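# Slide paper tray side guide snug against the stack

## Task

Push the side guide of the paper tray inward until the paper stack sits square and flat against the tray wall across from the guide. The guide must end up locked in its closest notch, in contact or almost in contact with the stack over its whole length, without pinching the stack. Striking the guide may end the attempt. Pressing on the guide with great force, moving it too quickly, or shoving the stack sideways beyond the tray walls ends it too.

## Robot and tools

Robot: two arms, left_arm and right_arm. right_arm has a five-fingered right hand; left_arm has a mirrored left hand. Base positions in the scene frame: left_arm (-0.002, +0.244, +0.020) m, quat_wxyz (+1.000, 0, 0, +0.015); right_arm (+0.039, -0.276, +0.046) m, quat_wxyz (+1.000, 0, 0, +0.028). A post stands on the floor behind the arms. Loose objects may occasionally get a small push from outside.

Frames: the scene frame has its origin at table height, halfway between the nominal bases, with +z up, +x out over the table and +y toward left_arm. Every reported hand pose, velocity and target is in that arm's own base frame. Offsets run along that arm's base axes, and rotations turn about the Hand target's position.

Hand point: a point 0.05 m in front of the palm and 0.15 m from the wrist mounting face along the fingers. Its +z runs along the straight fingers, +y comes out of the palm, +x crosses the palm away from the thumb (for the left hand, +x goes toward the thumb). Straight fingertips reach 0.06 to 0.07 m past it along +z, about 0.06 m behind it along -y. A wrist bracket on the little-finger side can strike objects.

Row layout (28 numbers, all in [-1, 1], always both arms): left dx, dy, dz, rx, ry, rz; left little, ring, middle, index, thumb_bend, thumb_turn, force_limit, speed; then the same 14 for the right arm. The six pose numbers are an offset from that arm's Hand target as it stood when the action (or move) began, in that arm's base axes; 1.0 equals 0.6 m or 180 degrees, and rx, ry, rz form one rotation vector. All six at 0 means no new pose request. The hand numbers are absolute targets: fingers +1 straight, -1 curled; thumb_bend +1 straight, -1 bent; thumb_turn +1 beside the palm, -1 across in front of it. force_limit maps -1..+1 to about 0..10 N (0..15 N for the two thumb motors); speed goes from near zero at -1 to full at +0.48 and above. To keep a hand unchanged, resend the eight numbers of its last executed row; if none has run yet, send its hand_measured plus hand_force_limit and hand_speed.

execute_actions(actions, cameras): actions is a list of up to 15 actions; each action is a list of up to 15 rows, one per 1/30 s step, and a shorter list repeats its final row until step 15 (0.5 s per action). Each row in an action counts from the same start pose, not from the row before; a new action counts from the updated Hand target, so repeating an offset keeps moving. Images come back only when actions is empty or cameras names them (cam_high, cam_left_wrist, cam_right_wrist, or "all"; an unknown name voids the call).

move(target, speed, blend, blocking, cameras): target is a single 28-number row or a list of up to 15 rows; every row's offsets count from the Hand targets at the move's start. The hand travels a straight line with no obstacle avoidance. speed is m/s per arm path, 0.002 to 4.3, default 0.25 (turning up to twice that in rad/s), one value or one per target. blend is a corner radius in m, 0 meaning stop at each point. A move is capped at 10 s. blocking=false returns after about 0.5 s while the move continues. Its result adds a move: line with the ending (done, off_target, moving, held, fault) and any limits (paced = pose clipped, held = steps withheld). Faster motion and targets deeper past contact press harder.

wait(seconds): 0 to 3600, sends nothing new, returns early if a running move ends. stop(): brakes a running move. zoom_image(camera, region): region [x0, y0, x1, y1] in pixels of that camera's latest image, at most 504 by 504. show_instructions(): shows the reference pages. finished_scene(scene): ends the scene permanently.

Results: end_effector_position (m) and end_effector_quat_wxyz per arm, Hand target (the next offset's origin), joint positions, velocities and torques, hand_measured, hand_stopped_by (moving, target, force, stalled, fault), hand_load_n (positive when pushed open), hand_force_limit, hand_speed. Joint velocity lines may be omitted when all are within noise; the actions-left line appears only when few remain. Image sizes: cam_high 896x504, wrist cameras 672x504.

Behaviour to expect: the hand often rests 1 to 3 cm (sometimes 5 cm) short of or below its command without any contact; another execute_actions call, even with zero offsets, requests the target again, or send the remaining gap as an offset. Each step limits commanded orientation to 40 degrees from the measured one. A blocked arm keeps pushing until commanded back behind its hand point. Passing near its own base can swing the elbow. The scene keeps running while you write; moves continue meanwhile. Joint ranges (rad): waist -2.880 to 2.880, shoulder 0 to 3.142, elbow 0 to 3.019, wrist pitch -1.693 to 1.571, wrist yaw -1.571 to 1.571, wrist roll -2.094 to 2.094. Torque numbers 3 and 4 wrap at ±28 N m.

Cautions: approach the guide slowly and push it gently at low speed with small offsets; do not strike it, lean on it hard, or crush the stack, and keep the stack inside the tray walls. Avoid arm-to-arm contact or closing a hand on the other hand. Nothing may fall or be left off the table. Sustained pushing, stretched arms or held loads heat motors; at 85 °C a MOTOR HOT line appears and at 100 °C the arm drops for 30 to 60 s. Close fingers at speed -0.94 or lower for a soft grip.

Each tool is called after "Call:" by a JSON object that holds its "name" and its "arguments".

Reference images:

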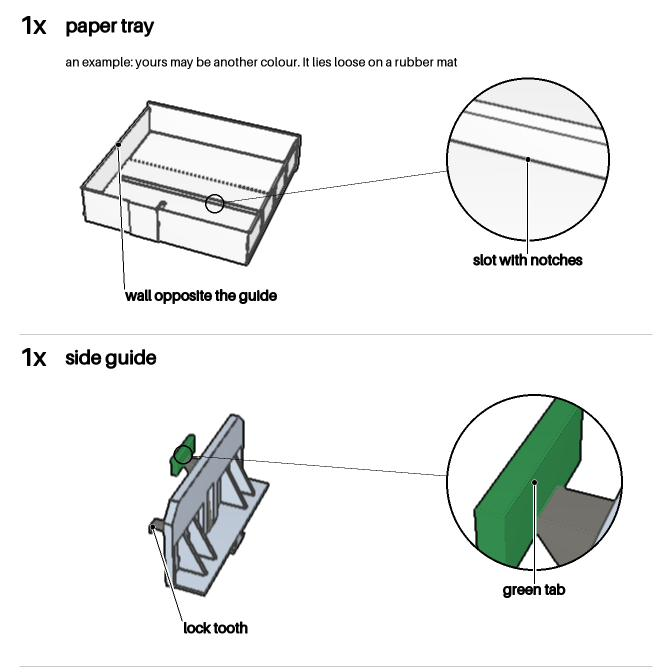

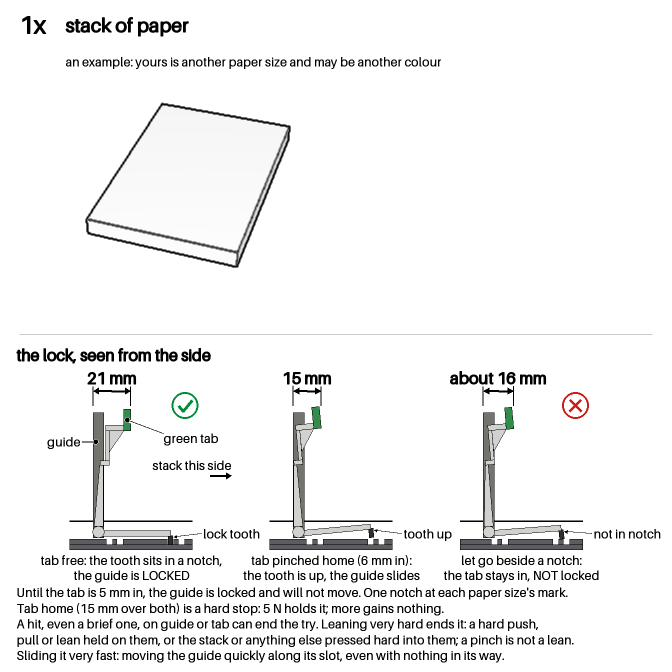

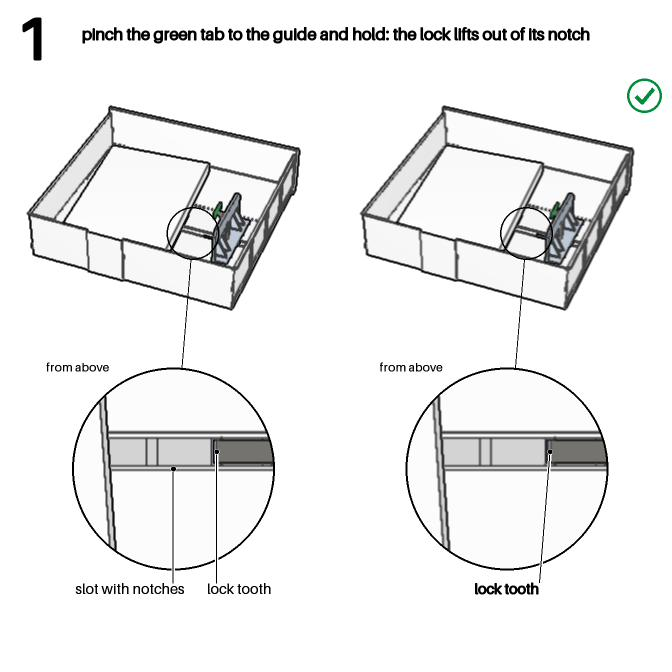

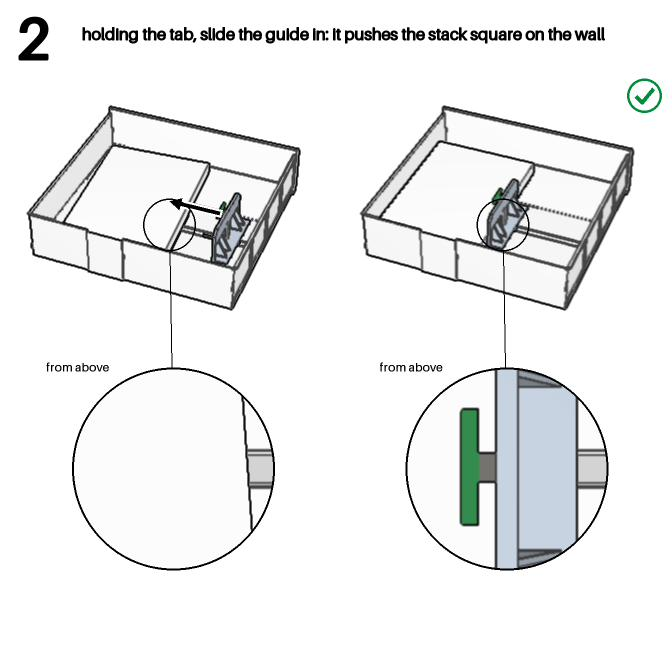

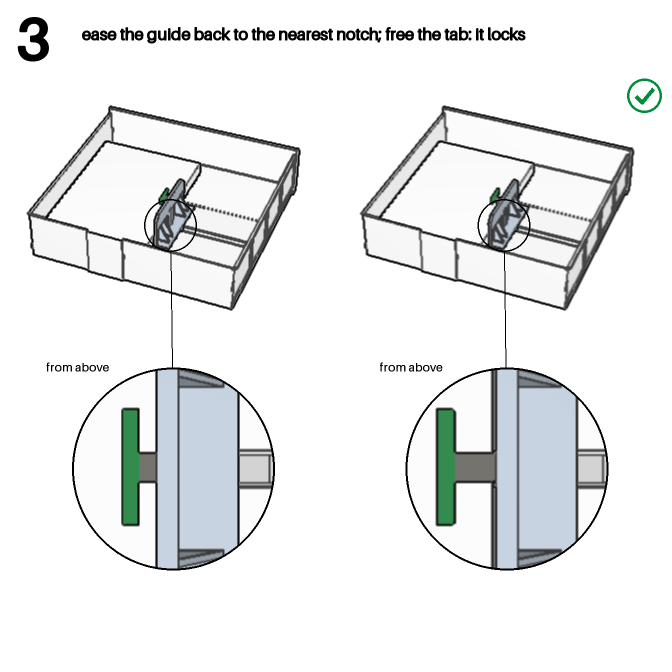

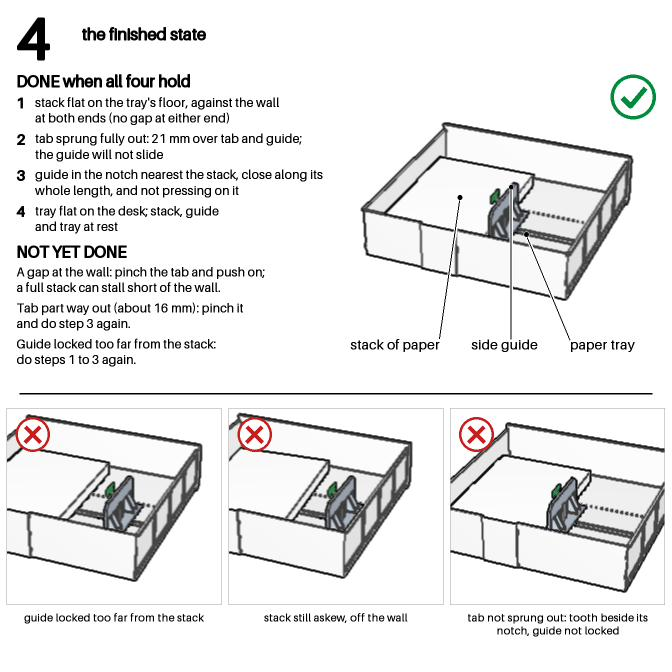

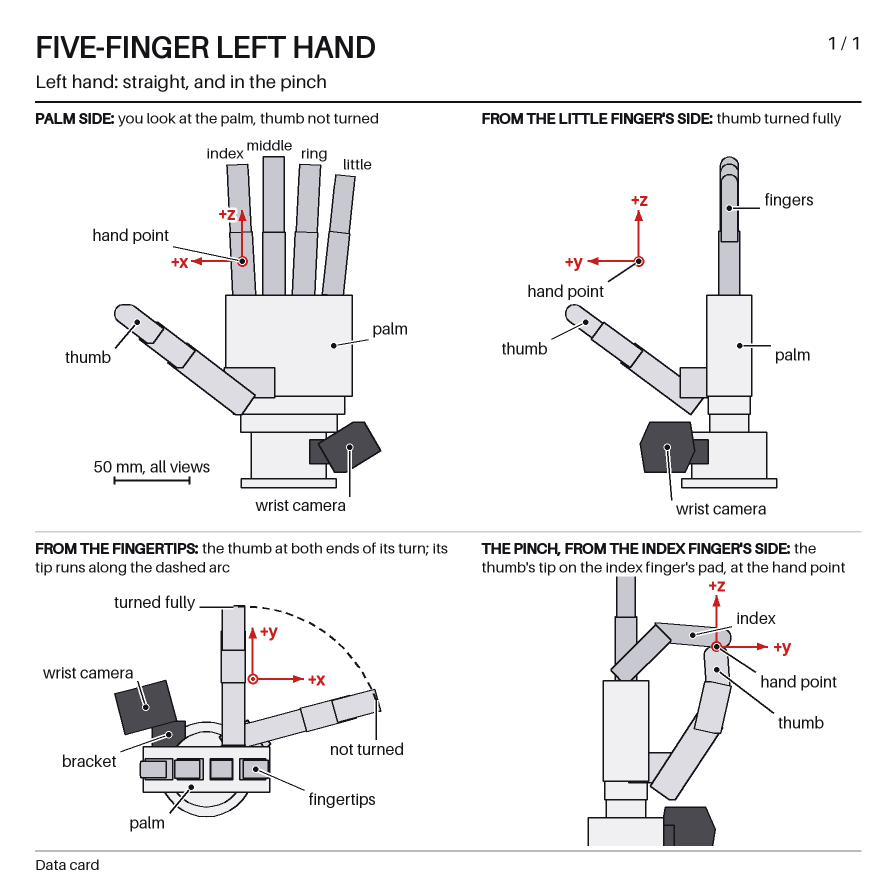

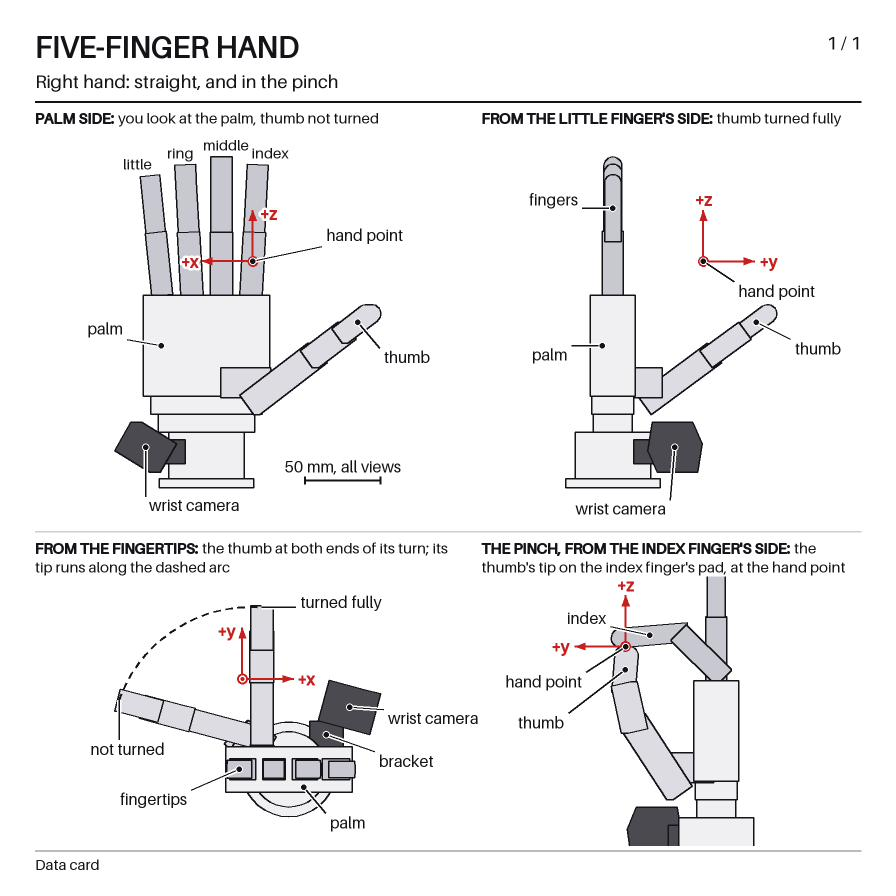

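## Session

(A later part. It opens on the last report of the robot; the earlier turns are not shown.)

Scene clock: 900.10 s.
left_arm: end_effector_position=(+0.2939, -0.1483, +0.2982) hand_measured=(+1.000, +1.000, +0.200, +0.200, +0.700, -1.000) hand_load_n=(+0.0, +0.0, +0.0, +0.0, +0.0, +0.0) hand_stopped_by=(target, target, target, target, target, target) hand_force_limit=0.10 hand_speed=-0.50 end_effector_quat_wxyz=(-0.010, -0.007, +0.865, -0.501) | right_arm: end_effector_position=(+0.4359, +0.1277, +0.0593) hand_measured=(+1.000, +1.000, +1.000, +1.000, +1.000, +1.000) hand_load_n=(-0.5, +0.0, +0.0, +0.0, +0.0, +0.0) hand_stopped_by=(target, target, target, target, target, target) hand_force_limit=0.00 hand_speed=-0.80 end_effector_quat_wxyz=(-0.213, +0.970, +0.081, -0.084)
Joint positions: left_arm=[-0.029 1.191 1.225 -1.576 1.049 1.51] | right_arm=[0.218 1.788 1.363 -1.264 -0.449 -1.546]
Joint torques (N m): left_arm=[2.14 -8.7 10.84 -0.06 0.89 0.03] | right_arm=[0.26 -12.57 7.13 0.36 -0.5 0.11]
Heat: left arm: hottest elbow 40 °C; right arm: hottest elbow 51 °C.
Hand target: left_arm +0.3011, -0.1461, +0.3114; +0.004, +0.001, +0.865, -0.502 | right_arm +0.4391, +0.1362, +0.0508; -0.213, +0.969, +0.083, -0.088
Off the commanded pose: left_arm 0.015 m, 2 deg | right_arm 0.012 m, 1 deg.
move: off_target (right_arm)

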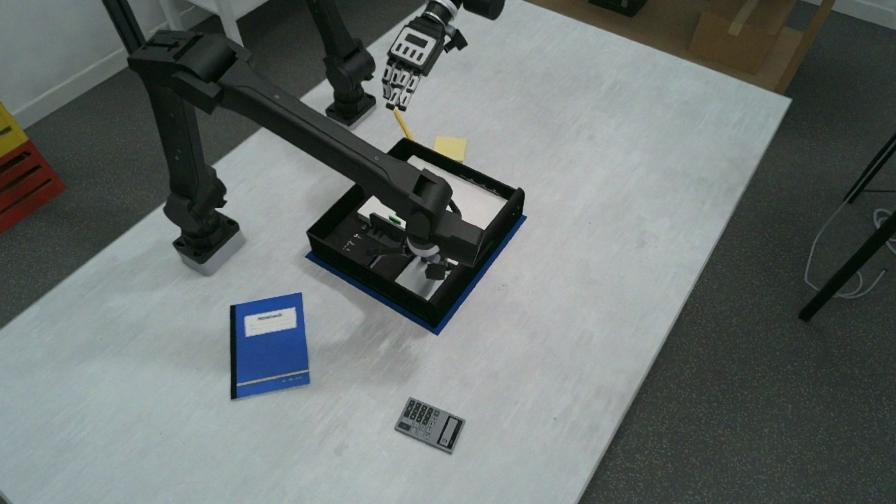

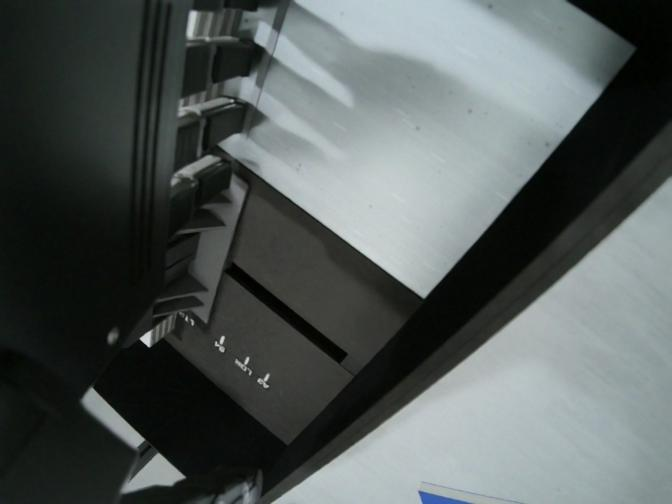

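Call:
{"name": "move", "arguments": {"target": [0,0,0,0,0,0,1,1,0.2,0.2,0.7,-1,0.1,-0.5,0.003,0.03,0,0,0,0,1,1,1,1,1,1,0,-0.8], "speed": 0.02, "cameras": ["cam_right_wrist"]}}

Scene clock: 902.83 s.
left_arm: end_effector_position=(+0.2939, -0.1483, +0.2982) hand_measured=(+1.000, +1.000, +0.200, +0.200, +0.700, -1.000) hand_load_n=(+0.0, +0.0, +0.0, +0.0, +0.0, +0.0) hand_stopped_by=(target, target, target, target, target, target) hand_force_limit=0.10 hand_speed=-0.50 end_effector_quat_wxyz=(-0.010, -0.007, +0.865, -0.501) | right_arm: end_effector_position=(+0.4331, +0.1316, +0.0598) hand_measured=(+1.000, +1.000, +1.000, +1.000, +1.000, +1.000) hand_load_n=(-3.0, +0.0, +0.0, +0.0, +0.0, +0.0) hand_stopped_by=(target, target, target, target, target, target) hand_force_limit=0.00 hand_speed=-0.80 end_effector_quat_wxyz=(-0.208, +0.972, +0.065, -0.088)
Joint positions: left_arm=[-0.029 1.191 1.225 -1.576 1.049 1.51] | right_arm=[0.228 1.788 1.363 -1.261 -0.442 -1.503]
Joint torques (N m): left_arm=[2.2 -8.64 10.81 -0.09 0.89 0.04] | right_arm=[1.85 -11.93 8.24 0.64 -0.89 -0.01]
Heat: left arm: hottest elbow 40 °C; right arm: hottest elbow 50 °C.
Hand target: left_arm +0.3011, -0.1461, +0.3114; +0.004, +0.001, +0.865, -0.502 | right_arm +0.4410, +0.1540, +0.0508; -0.213, +0.969, +0.082, -0.088
Off the commanded pose: left_arm 0.015 m, 2 deg | right_arm 0.026 m, 2 deg.
move: off_target (right_arm)

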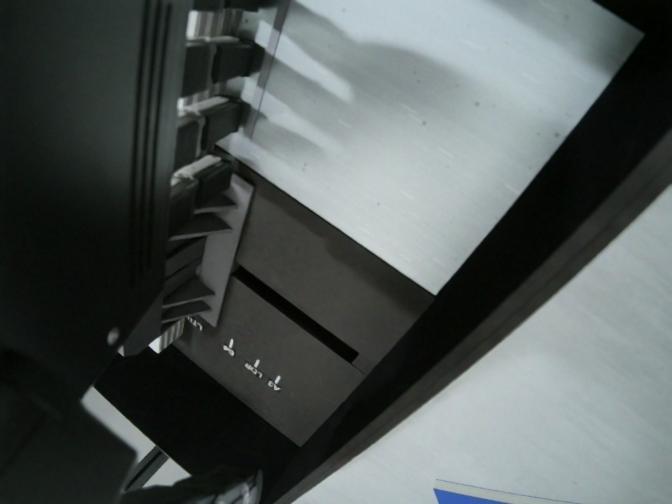

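Call:
{"name": "move", "arguments": {"target": [0,0,0,0,0,0,1,1,0.2,0.2,0.7,-1,0.1,-0.5,0.003,0.025,0,0,0,0.006,1,1,1,1,1,1,0,-0.8], "speed": 0.02, "cameras": ["cam_high","cam_right_wrist"]}}

Call:
{"name": "zoom_image", "arguments": {"camera": "cam_high", "region": [370, 140, 530, 300]}}

Scene clock: 905.97 s.
left_arm: end_effector_position=(+0.2939, -0.1483, +0.2982) hand_measured=(+1.000, +1.000, +0.200, +0.200, +0.700, -1.000) hand_load_n=(+0.0, +0.0, +0.0, +0.0, +0.0, +0.0) hand_stopped_by=(target, target, target, target, target, target) hand_force_limit=0.10 hand_speed=-0.50 end_effector_quat_wxyz=(-0.010, -0.007, +0.865, -0.501) | right_arm: end_effector_position=(+0.4326, +0.1343, +0.0611) hand_measured=(+1.000, +1.000, +1.000, +1.000, +1.000, +1.000) hand_load_n=(-5.0, -1.0, +0.0, +0.0, +0.0, +0.0) hand_stopped_by=(target, target, target, target, target, target) hand_force_limit=0.00 hand_speed=-0.80 end_effector_quat_wxyz=(-0.202, +0.973, +0.062, -0.088)
Joint positions: left_arm=[-0.029 1.191 1.225 -1.576 1.049 1.51] | right_arm=[0.238 1.788 1.367 -1.262 -0.431 -1.485]
Joint torques (N m): left_arm=[2.26 -8.64 10.84 -0.12 0.89 0.03] | right_arm=[3.25 -11.16 9.17 0.57 -1.38 -0.09]
Heat: left arm: hottest elbow 40 °C; right arm: hottest elbow 50 °C.
Hand target: left_arm +0.3011, -0.1461, +0.3114; +0.004, +0.001, +0.865, -0.502 | right_arm +0.4427, +0.1691, +0.0508; -0.212, +0.969, +0.091, -0.090
Off the commanded pose: left_arm 0.015 m, 2 deg | right_arm 0.038 m, 4 deg.
move: off_target (right_arm)

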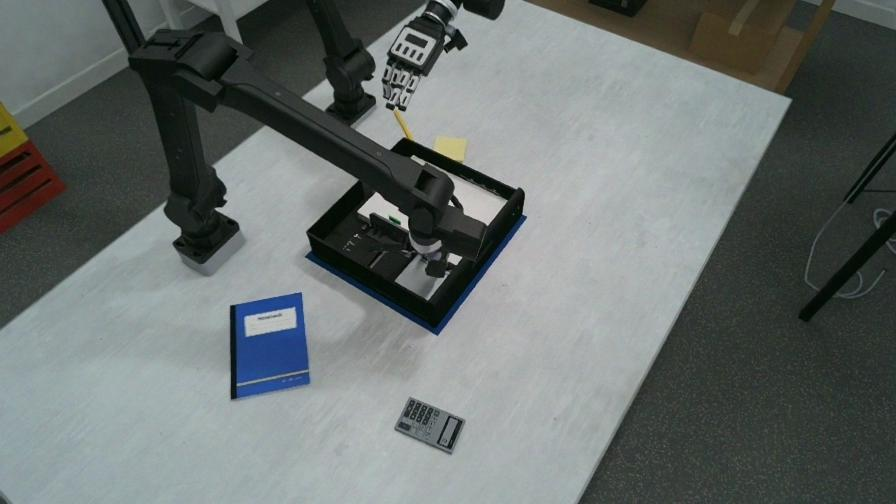

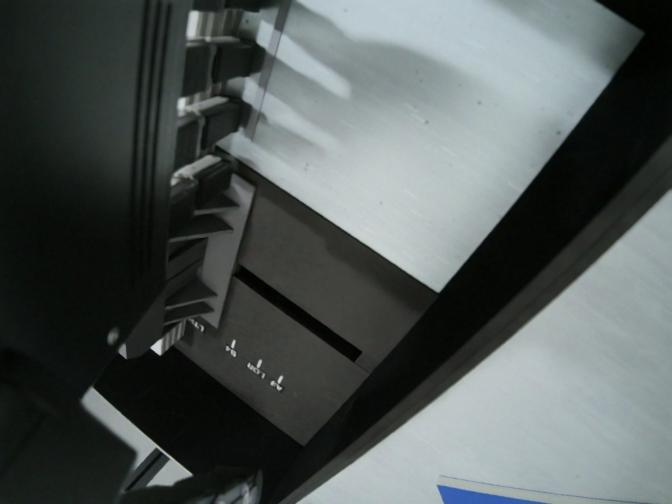

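Scaled by 3.150 from the camera's image (finer frame: 1280x720).

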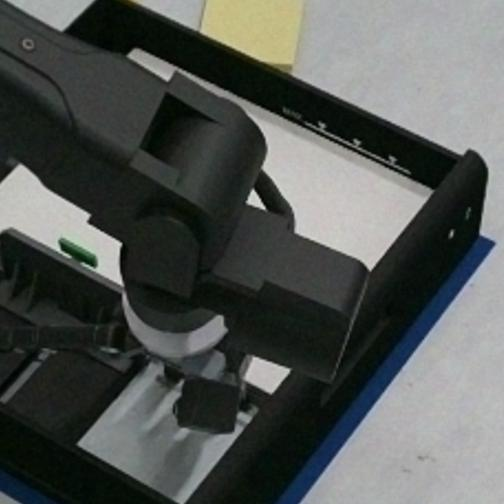

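Call:
{"name": "move", "arguments": {"target": [0,0,0,0,0,0,1,1,0.2,0.2,0.7,-1,0.1,-0.5,0.002,0.02,0,0,0,0.006,1,1,1,1,1,1,0,-0.8], "speed": 0.02, "cameras": ["cam_high","cam_right_wrist"]}}

Call:
{"name": "zoom_image", "arguments": {"camera": "cam_high", "region": [370, 140, 530, 300]}}

Scene clock: 908.63 s.
left_arm: end_effector_position=(+0.2939, -0.1483, +0.2982) hand_measured=(+1.000, +1.000, +0.200, +0.200, +0.700, -1.000) hand_load_n=(+0.0, +0.0, +0.0, +0.0, -0.5, +0.0) hand_stopped_by=(target, target, target, target, target, target) hand_force_limit=0.10 hand_speed=-0.50 end_effector_quat_wxyz=(-0.010, -0.007, +0.865, -0.501) | right_arm: end_effector_position=(+0.4356, +0.1437, +0.0621) hand_measured=(+1.000, +1.000, +1.000, +1.000, +1.000, +1.000) hand_load_n=(-5.0, -2.0, +0.0, +0.0, +0.0, +0.0) hand_stopped_by=(target, target, target, target, target, target) hand_force_limit=0.00 hand_speed=-0.80 end_effector_quat_wxyz=(-0.197, +0.974, +0.070, -0.089)
Joint positions: left_arm=[-0.029 1.191 1.225 -1.576 1.049 1.51] | right_arm=[0.26 1.8 1.388 -1.268 -0.423 -1.479]
Joint torques (N m): left_arm=[2.2 -8.7 10.89 -0.08 0.9 0.03] | right_arm=[3.19 -11.34 9.02 0.66 -1.72 -0.1]
Heat: left arm: hottest elbow 40 °C; right arm: hottest elbow 50 °C.
Hand target: left_arm +0.3011, -0.1461, +0.3114; +0.004, +0.001, +0.865, -0.502 | right_arm +0.4439, +0.1811, +0.0507; -0.212, +0.968, +0.101, -0.093
Off the commanded pose: left_arm 0.015 m, 2 deg | right_arm 0.040 m, 4 deg.
move: off_target (right_arm)

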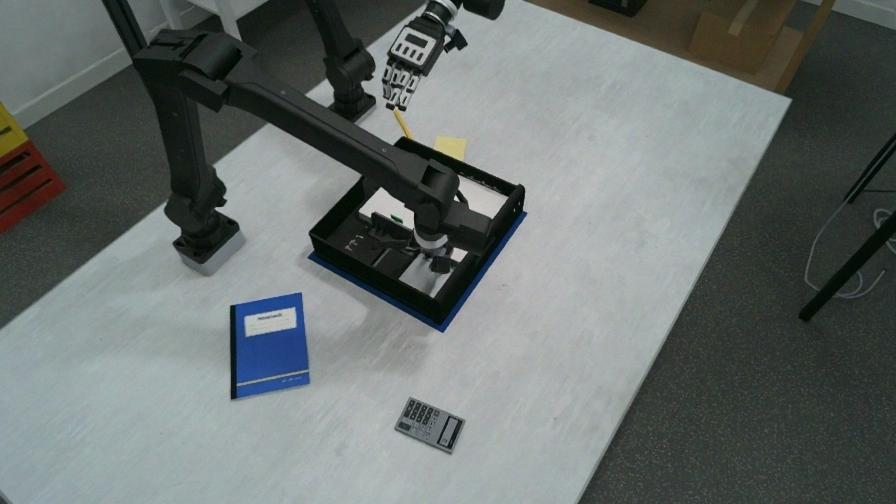

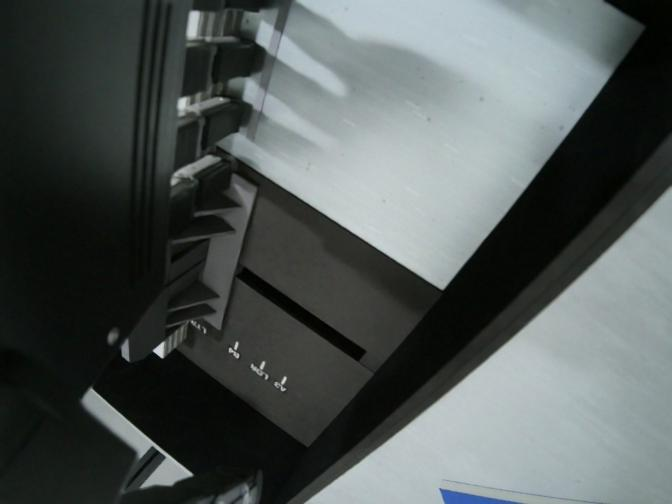

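Scaled by 3.150 from the camera's image (finer frame: 1280x720).

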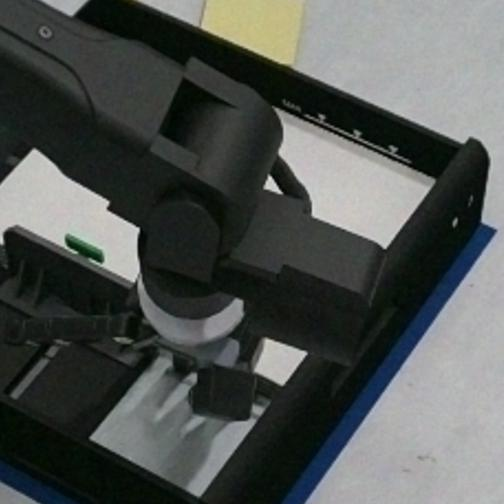

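Call:
{"name": "move", "arguments": {"target": [[0,0,0,0,0,0,1,1,0.2,0.2,0.7,-1,0.1,-0.5,-0.005,-0.12,0,0,0,0,1,1,1,1,1,1,0,-0.8],[0,0,0,0,0,0,1,1,0.2,0.2,0.7,-1,0.1,-0.5,-0.005,-0.12,0.35,0,0,-0.06,1,1,1,1,1,1,0,-0.8],[0,0,0,0,0,0,1,1,0.2,0.2,0.7,-1,0.1,-0.5,-0.005,-0.62,0.42,0,0,-0.12,1,1,1,1,1,1,0,-0.8]], "speed": [0.04,0.15,0.25], "blend": [0,0.04,0], "cameras": ["all"]}}

Call:
{"name": "zoom_image", "arguments": {"camera": "cam_high", "region": [300, 130, 530, 350]}}

Call:
{"name": "zoom_image", "arguments": {"camera": "cam_high", "region": [345, 190, 425, 270]}}

Call:
{"name": "zoom_image", "arguments": {"camera": "cam_high", "region": [445, 160, 525, 230]}}

Scene clock: 947.10 s.
left_arm: end_effector_position=(+0.2939, -0.1483, +0.2982) hand_measured=(+1.000, +1.000, +0.200, +0.200, +0.700, -1.000) hand_load_n=(+0.0, +0.0, +0.0, +0.0, +0.0, +0.0) hand_stopped_by=(target, target, target, target, target, target) hand_force_limit=0.10 hand_speed=-0.50 end_effector_quat_wxyz=(-0.010, -0.007, +0.865, -0.501) | right_arm: end_effector_position=(+0.4297, -0.1898, +0.2946) hand_measured=(+1.000, +1.000, +1.000, +1.000, +1.000, +1.000) hand_load_n=(+0.0, +0.0, +0.0, +0.0, +0.0, +0.0) hand_stopped_by=(target, target, target, target, target, target) hand_force_limit=0.00 hand_speed=-0.80 end_effector_quat_wxyz=(-0.168, +0.975, -0.119, +0.082)
Joint positions: left_arm=[-0.029 1.191 1.225 -1.576 1.049 1.51] | right_arm=[-0.437 1.592 1.766 -1.691 -0.372 -1.754]
Joint torques (N m): left_arm=[2.2 -8.64 10.8 -0.1 0.89 0.04] | right_arm=[-0.09 -11.52 10.36 -0.12 -0.24 -0.13]
Heat: left arm: hottest elbow 40 °C; right arm: hottest elbow 48 °C.
Hand target: left_arm +0.3011, -0.1461, +0.3114; +0.004, +0.001, +0.865, -0.502 | right_arm +0.4408, -0.1910, +0.3027; -0.225, +0.969, -0.082, -0.051
Off the commanded pose: left_arm 0.015 m, 2 deg | right_arm 0.014 m, 17 deg.
joint sent to its limit (right arm) — joint 4 (wrist pitch), lower limit. The joint targets are off in orientation, not in position.
move: off_target (right_arm)

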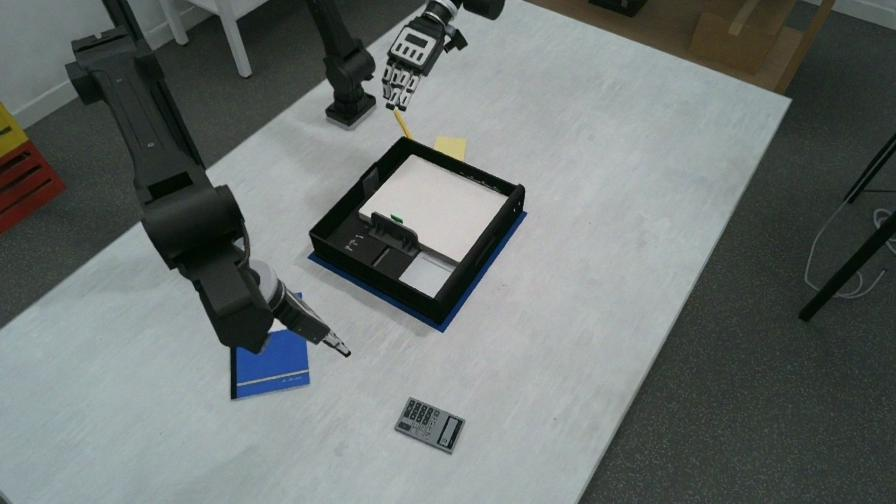

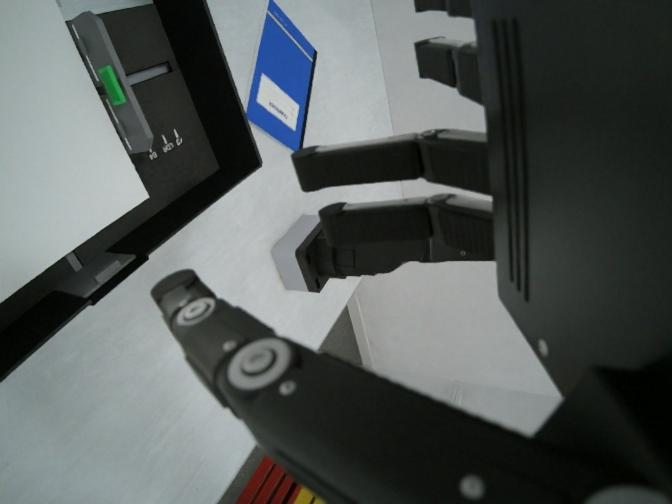

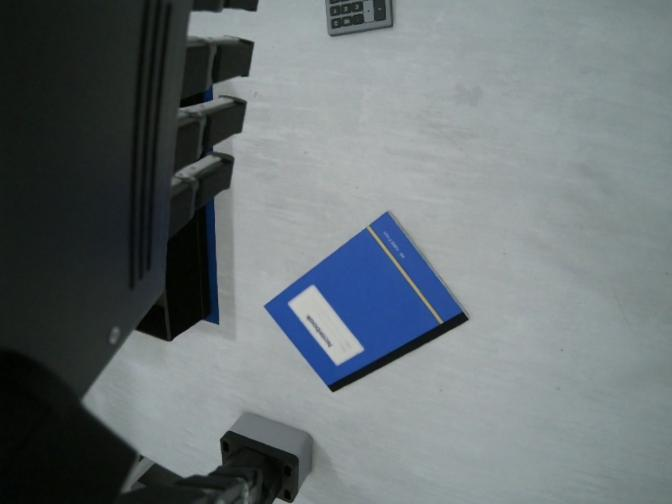

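Scaled by 2.191 from the camera's image (finer frame: 1280x720).

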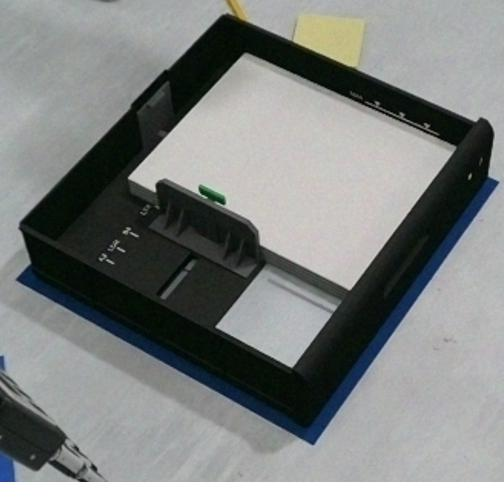

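Scaled by 6.300 from the camera's image (finer frame: 1280x720).

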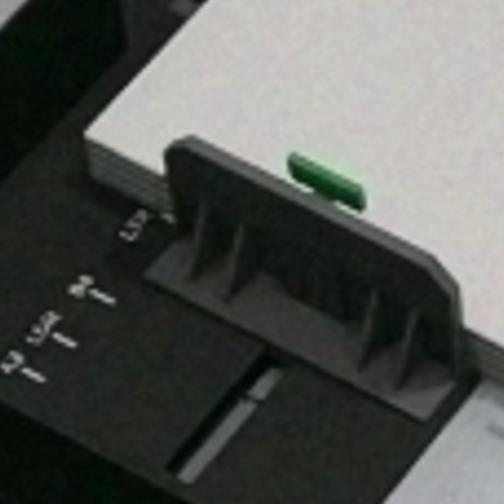

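Scaled by 6.300 from the camera's image (finer frame: 1280x720).

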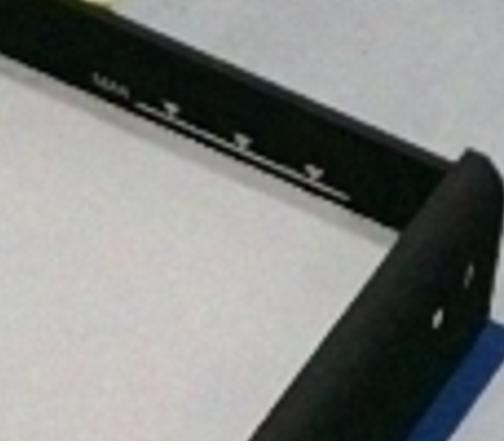

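Call:
{"name": "move", "arguments": {"target": [0.150,-0.2415,-0.269,0,0,0.014,1,1,0.15,0.15,0.7,-1,0.1,-0.5,0,0,0,0,0,0,1,1,1,1,1,1,0,-0.8], "speed": 0.12, "cameras": ["cam_high","cam_left_wrist"]}}

Call:
{"name": "zoom_image", "arguments": {"camera": "cam_left_wrist", "region": [0, 50, 350, 312]}}

Scene clock: 979.93 s.
left_arm: end_effector_position=(+0.3916, -0.2861, +0.1536) hand_measured=(+1.000, +1.000, +0.150, +0.150, +0.700, -1.000) hand_load_n=(+0.0, +0.0, +0.0, +0.0, +0.0, +0.0) hand_stopped_by=(target, target, target, target, target, target) hand_force_limit=0.10 hand_speed=-0.50 end_effector_quat_wxyz=(+0.017, -0.017, +0.865, -0.501) | right_arm: end_effector_position=(+0.4297, -0.1898, +0.2946) hand_measured=(+1.000, +1.000, +1.000, +1.000, +1.000, +1.000) hand_load_n=(+0.0, +0.0, +0.0, +0.0, -0.5, +0.0) hand_stopped_by=(target, target, target, target, target, target) hand_force_limit=0.00 hand_speed=-0.80 end_effector_quat_wxyz=(-0.168, +0.975, -0.119, +0.082)
Joint positions: left_arm=[-0.339 1.458 1.054 -0.578 0.929 0.89] | right_arm=[-0.437 1.592 1.766 -1.691 -0.372 -1.755]
Joint torques (N m): left_arm=[1.03 -12.57 7.51 2.03 0.53 -0.21] | right_arm=[-0.09 -11.58 10.33 -0.13 -0.24 -0.16]
Heat: left arm: hottest elbow 40 °C; right arm: hottest elbow 53 °C.
Hand target: left_arm +0.3911, -0.2910, +0.1499; +0.015, -0.018, +0.865, -0.502 | right_arm +0.4408, -0.1910, +0.3027; -0.225, +0.969, -0.082, -0.051
Off the commanded pose: left_arm 0.006 m, 0 deg | right_arm 0.014 m, 17 deg.
joint sent to its limit (right arm) — joint 4 (wrist pitch), lower limit. The joint targets are off in orientation, not in position.
move: done

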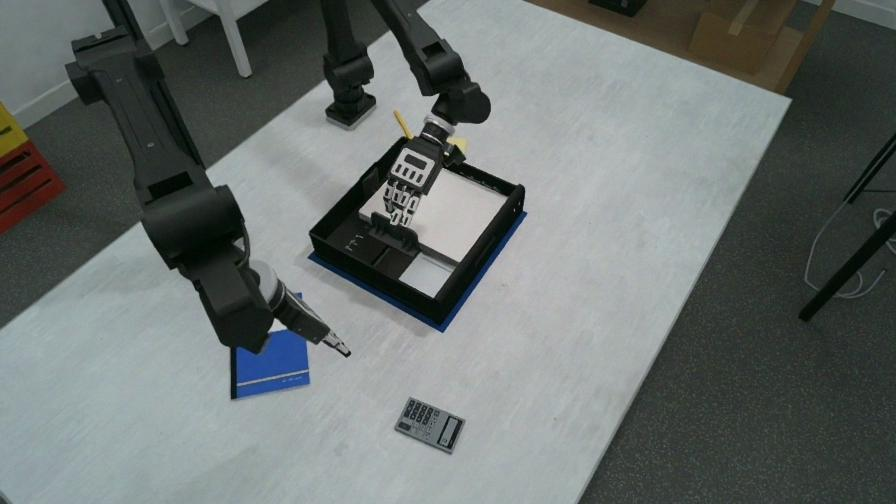

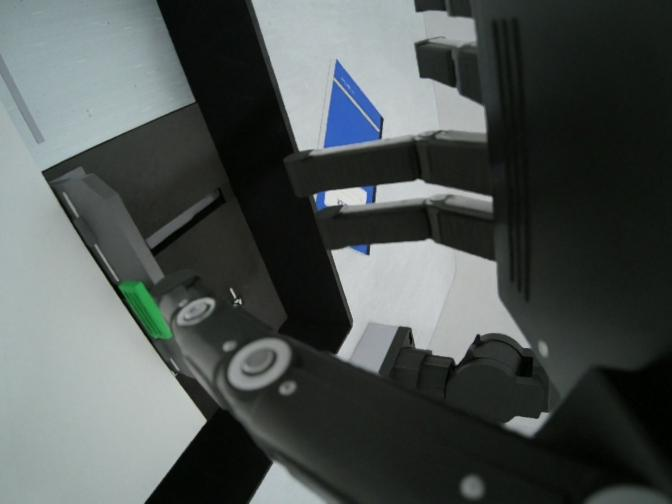

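Scaled by 1.440 from the camera's image (finer frame: 960x720).

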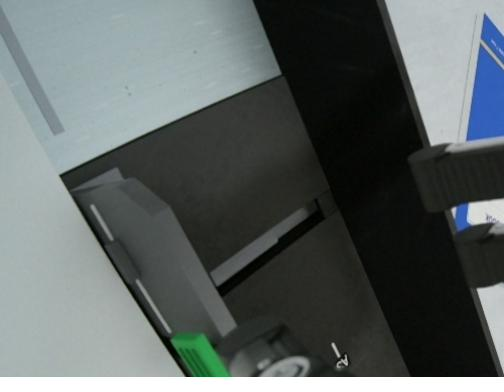

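Call:
{"name": "move", "arguments": {"target": [0,0,-0.143,0,0,0,1,1,0.15,0.15,0.7,-1,0.1,-0.5,0,0,0,0,0,0,1,1,1,1,1,1,0,-0.8], "speed": 0.06, "cameras": ["cam_left_wrist"]}}

Call:
{"name": "zoom_image", "arguments": {"camera": "cam_left_wrist", "region": [80, 90, 430, 353]}}

Scene clock: 993.53 s.
left_arm: end_effector_position=(+0.3928, -0.2865, +0.0703) hand_measured=(+1.000, +1.000, +0.150, +0.150, +0.700, -1.000) hand_load_n=(+0.0, +0.0, +0.0, +0.0, +0.0, +0.0) hand_stopped_by=(target, target, target, target, target, target) hand_force_limit=0.10 hand_speed=-0.50 end_effector_quat_wxyz=(+0.020, -0.016, +0.865, -0.502) | right_arm: end_effector_position=(+0.4297, -0.1898, +0.2946) hand_measured=(+1.000, +1.000, +1.000, +1.000, +1.000, +1.000) hand_load_n=(+0.0, +0.0, +0.0, +0.0, +0.0, -0.5) hand_stopped_by=(target, target, target, target, target, target) hand_force_limit=0.00 hand_speed=-0.80 end_effector_quat_wxyz=(-0.168, +0.975, -0.119, +0.082)
Joint positions: left_arm=[-0.339 1.576 0.936 -0.335 0.929 0.89] | right_arm=[-0.437 1.592 1.766 -1.691 -0.372 -1.755]
Joint torques (N m): left_arm=[1.03 -12.86 6.6 2.09 0.51 -0.2] | right_arm=[-0.09 -11.63 10.35 -0.12 -0.23 -0.16]
Heat: left arm: hottest elbow 40 °C; right arm: hottest elbow 54 °C.
Hand target: left_arm +0.3912, -0.2910, +0.0642; +0.016, -0.018, +0.865, -0.502 | right_arm +0.4408, -0.1910, +0.3027; -0.225, +0.969, -0.082, -0.051
Off the commanded pose: left_arm 0.008 m, 1 deg | right_arm 0.014 m, 17 deg.
joint sent to its limit (right arm) — joint 4 (wrist pitch), lower limit. The joint targets are off in orientation, not in position.
move: done

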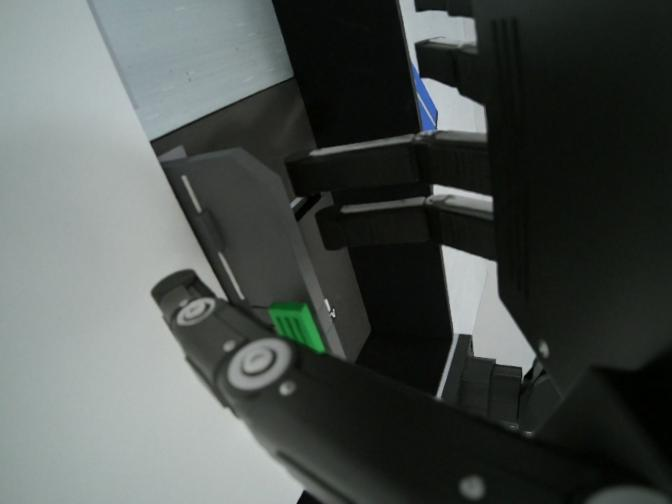

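Scaled by 1.440 from the camera's image (finer frame: 960x720).

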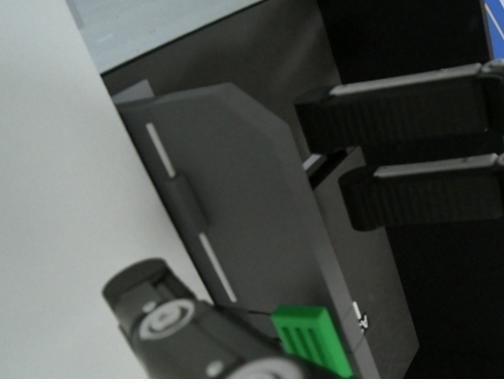

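Call:
{"name": "move", "arguments": {"target": [-0.057,0.004,-0.003,0,0,0,1,1,0.15,0.15,0.7,-1,0.1,-0.5,0,0,0,0,0,0,1,1,1,1,1,1,0,-0.8], "speed": 0.05, "cameras": ["cam_left_wrist"]}}

Call:
{"name": "zoom_image", "arguments": {"camera": "cam_left_wrist", "region": [80, 90, 430, 353]}}

Scene clock: 1007.43 s.
left_arm: end_effector_position=(+0.3589, -0.2833, +0.0605) hand_measured=(+1.000, +1.000, +0.150, +0.150, +0.700, -1.000) hand_load_n=(+0.0, +0.0, +0.0, +0.0, +0.0, +0.0) hand_stopped_by=(target, target, target, target, target, target) hand_force_limit=0.10 hand_speed=-0.50 end_effector_quat_wxyz=(+0.013, -0.021, +0.866, -0.499) | right_arm: end_effector_position=(+0.4297, -0.1898, +0.2946) hand_measured=(+1.000, +1.000, +1.000, +1.000, +1.000, +1.000) hand_load_n=(+0.0, +0.0, +0.0, +0.0, +0.0, +0.0) hand_stopped_by=(target, target, target, target, target, target) hand_force_limit=0.00 hand_speed=-0.80 end_effector_quat_wxyz=(-0.168, +0.975, -0.119, +0.082)
Joint positions: left_arm=[-0.359 1.52 0.837 -0.286 0.917 0.859] | right_arm=[-0.437 1.592 1.766 -1.691 -0.372 -1.755]
Joint torques (N m): left_arm=[0.73 -13.16 6.34 2.06 0.48 -0.21] | right_arm=[-0.09 -11.58 10.37 -0.14 -0.23 -0.17]
Heat: left arm: hottest elbow 38 °C; right arm: hottest elbow 55 °C.
Hand target: left_arm +0.3571, -0.2886, +0.0624; +0.016, -0.018, +0.865, -0.502 | right_arm +0.4408, -0.1910, +0.3027; -0.225, +0.969, -0.082, -0.051
Off the commanded pose: left_arm 0.006 m, 1 deg | right_arm 0.014 m, 17 deg.
joint sent to its limit (right arm) — joint 4 (wrist pitch), lower limit. The joint targets are off in orientation, not in position.
move: done

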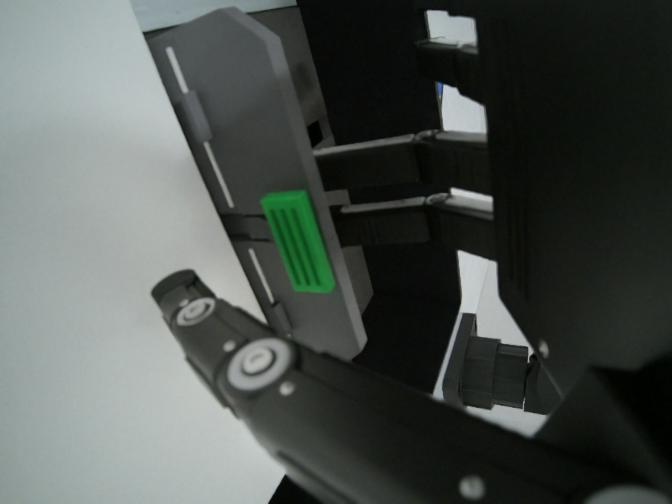

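Scaled by 1.440 from the camera's image (finer frame: 960x720).

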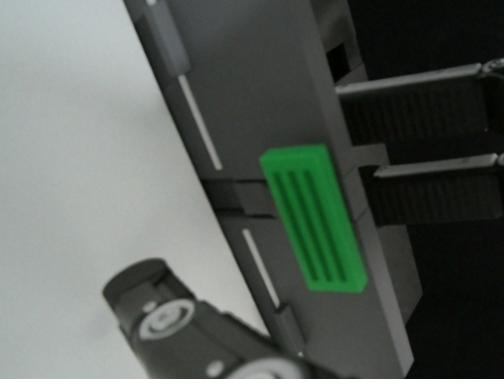

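Call:
{"name": "move", "arguments": {"target": [0.002,0,0.012,0,0,0,1,1,0.15,0.15,0.7,-1,0.1,-0.5,0,0,0,0,0,0,1,1,1,1,1,1,0,-0.8], "speed": 0.04}}

Scene clock: 1011.93 s.
left_arm: end_effector_position=(+0.3595, -0.2835, +0.0643) hand_measured=(+1.000, +1.000, +0.150, +0.150, +0.700, -1.000) hand_load_n=(-0.5, +0.0, +0.0, +0.0, +0.0, +0.0) hand_stopped_by=(target, target, target, target, target, target) hand_force_limit=0.10 hand_speed=-0.50 end_effector_quat_wxyz=(+0.017, -0.019, +0.865, -0.501) | right_arm: end_effector_position=(+0.4297, -0.1898, +0.2946) hand_measured=(+1.000, +1.000, +1.000, +1.000, +1.000, +1.000) hand_load_n=(+0.0, +0.0, +0.0, +0.0, +0.0, +0.0) hand_stopped_by=(target, target, target, target, target, target) hand_force_limit=0.00 hand_speed=-0.80 end_effector_quat_wxyz=(-0.168, +0.975, -0.119, +0.082)
Joint positions: left_arm=[-0.359 1.511 0.837 -0.286 0.917 0.858] | right_arm=[-0.437 1.592 1.766 -1.691 -0.372 -1.755]
Joint torques (N m): left_arm=[0.85 -13.51 7.25 1.16 0.51 -0.2] | right_arm=[-0.09 -11.58 10.37 -0.12 -0.24 -0.16]
Heat: left arm: hottest elbow 38 °C; right arm: hottest elbow 55 °C.
Hand target: left_arm +0.3582, -0.2886, +0.0696; +0.015, -0.018, +0.865, -0.502 | right_arm +0.4408, -0.1910, +0.3027; -0.225, +0.969, -0.082, -0.051
Off the commanded pose: left_arm 0.007 m, 0 deg | right_arm 0.014 m, 17 deg.
joint sent to its limit (right arm) — joint 4 (wrist pitch), lower limit. The joint targets are off in orientation, not in position.
move: done

Slightly more up, then pinch.

Call:
{"name": "move", "arguments": {"target": [0.002,0,0.007,0,0,0,1,1,0.0,0.0,0.6,-1,-0.75,-0.9,0,0,0,0,0,0,1,1,1,1,1,1,0,-0.8], "speed": 0.04, "cameras": ["cam_left_wrist"]}}

Call:
{"name": "zoom_image", "arguments": {"camera": "cam_left_wrist", "region": [80, 90, 430, 353]}}

Scene clock: 1015.33 s.
left_arm: end_effector_position=(+0.3597, -0.2836, +0.0660) hand_measured=(+1.000, +1.000, +0.000, +0.000, +0.600, -1.000) hand_load_n=(+0.0, +0.0, +0.0, +0.0, +0.5, +0.0) hand_stopped_by=(target, target, target, target, target, target) hand_force_limit=-0.75 hand_speed=-0.90 end_effector_quat_wxyz=(+0.018, -0.018, +0.865, -0.501) | right_arm: end_effector_position=(+0.4297, -0.1898, +0.2946) hand_measured=(+1.000, +1.000, +1.000, +1.000, +1.000, +1.000) hand_load_n=(+0.0, +0.0, +0.0, +0.5, +0.0, +0.0) hand_stopped_by=(target, target, target, target, target, target) hand_force_limit=0.00 hand_speed=-0.80 end_effector_quat_wxyz=(-0.168, +0.975, -0.119, +0.082)
Joint positions: left_arm=[-0.359 1.507 0.837 -0.286 0.917 0.858] | right_arm=[-0.437 1.592 1.766 -1.691 -0.372 -1.755]
Joint torques (N m): left_arm=[0.85 -13.51 7.95 0.65 0.53 -0.18] | right_arm=[-0.09 -11.58 10.37 -0.08 -0.23 -0.16]
Heat: left arm: hottest elbow 38 °C; right arm: hottest elbow 55 °C.
Hand target: left_arm +0.3595, -0.2886, +0.0739; +0.016, -0.018, +0.865, -0.502 | right_arm +0.4408, -0.1910, +0.3027; -0.225, +0.969, -0.082, -0.051
Off the commanded pose: left_arm 0.009 m, 0 deg | right_arm 0.014 m, 17 deg.
joint sent to its limit (right arm) — joint 4 (wrist pitch), lower limit. The joint targets are off in orientation, not in position.
move: done

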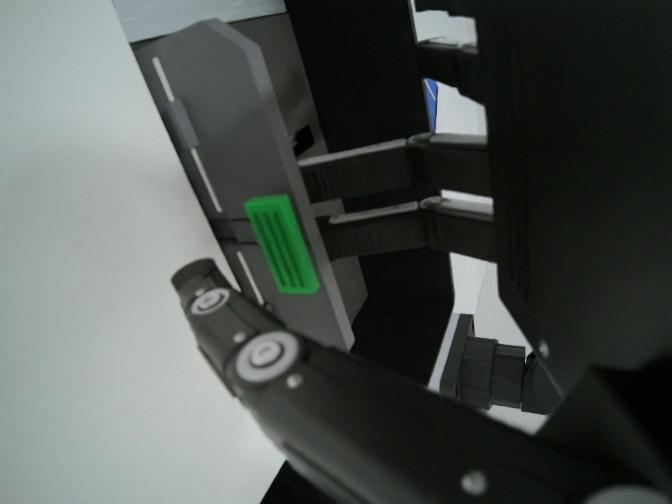

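Scaled by 1.440 from the camera's image (finer frame: 960x720).

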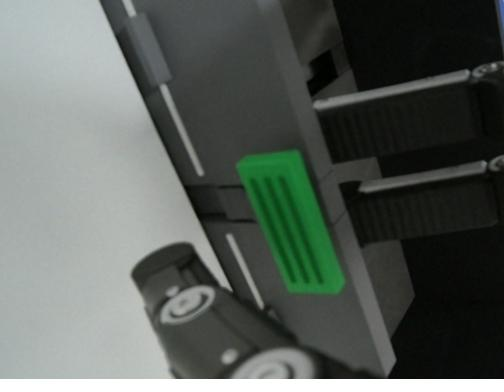

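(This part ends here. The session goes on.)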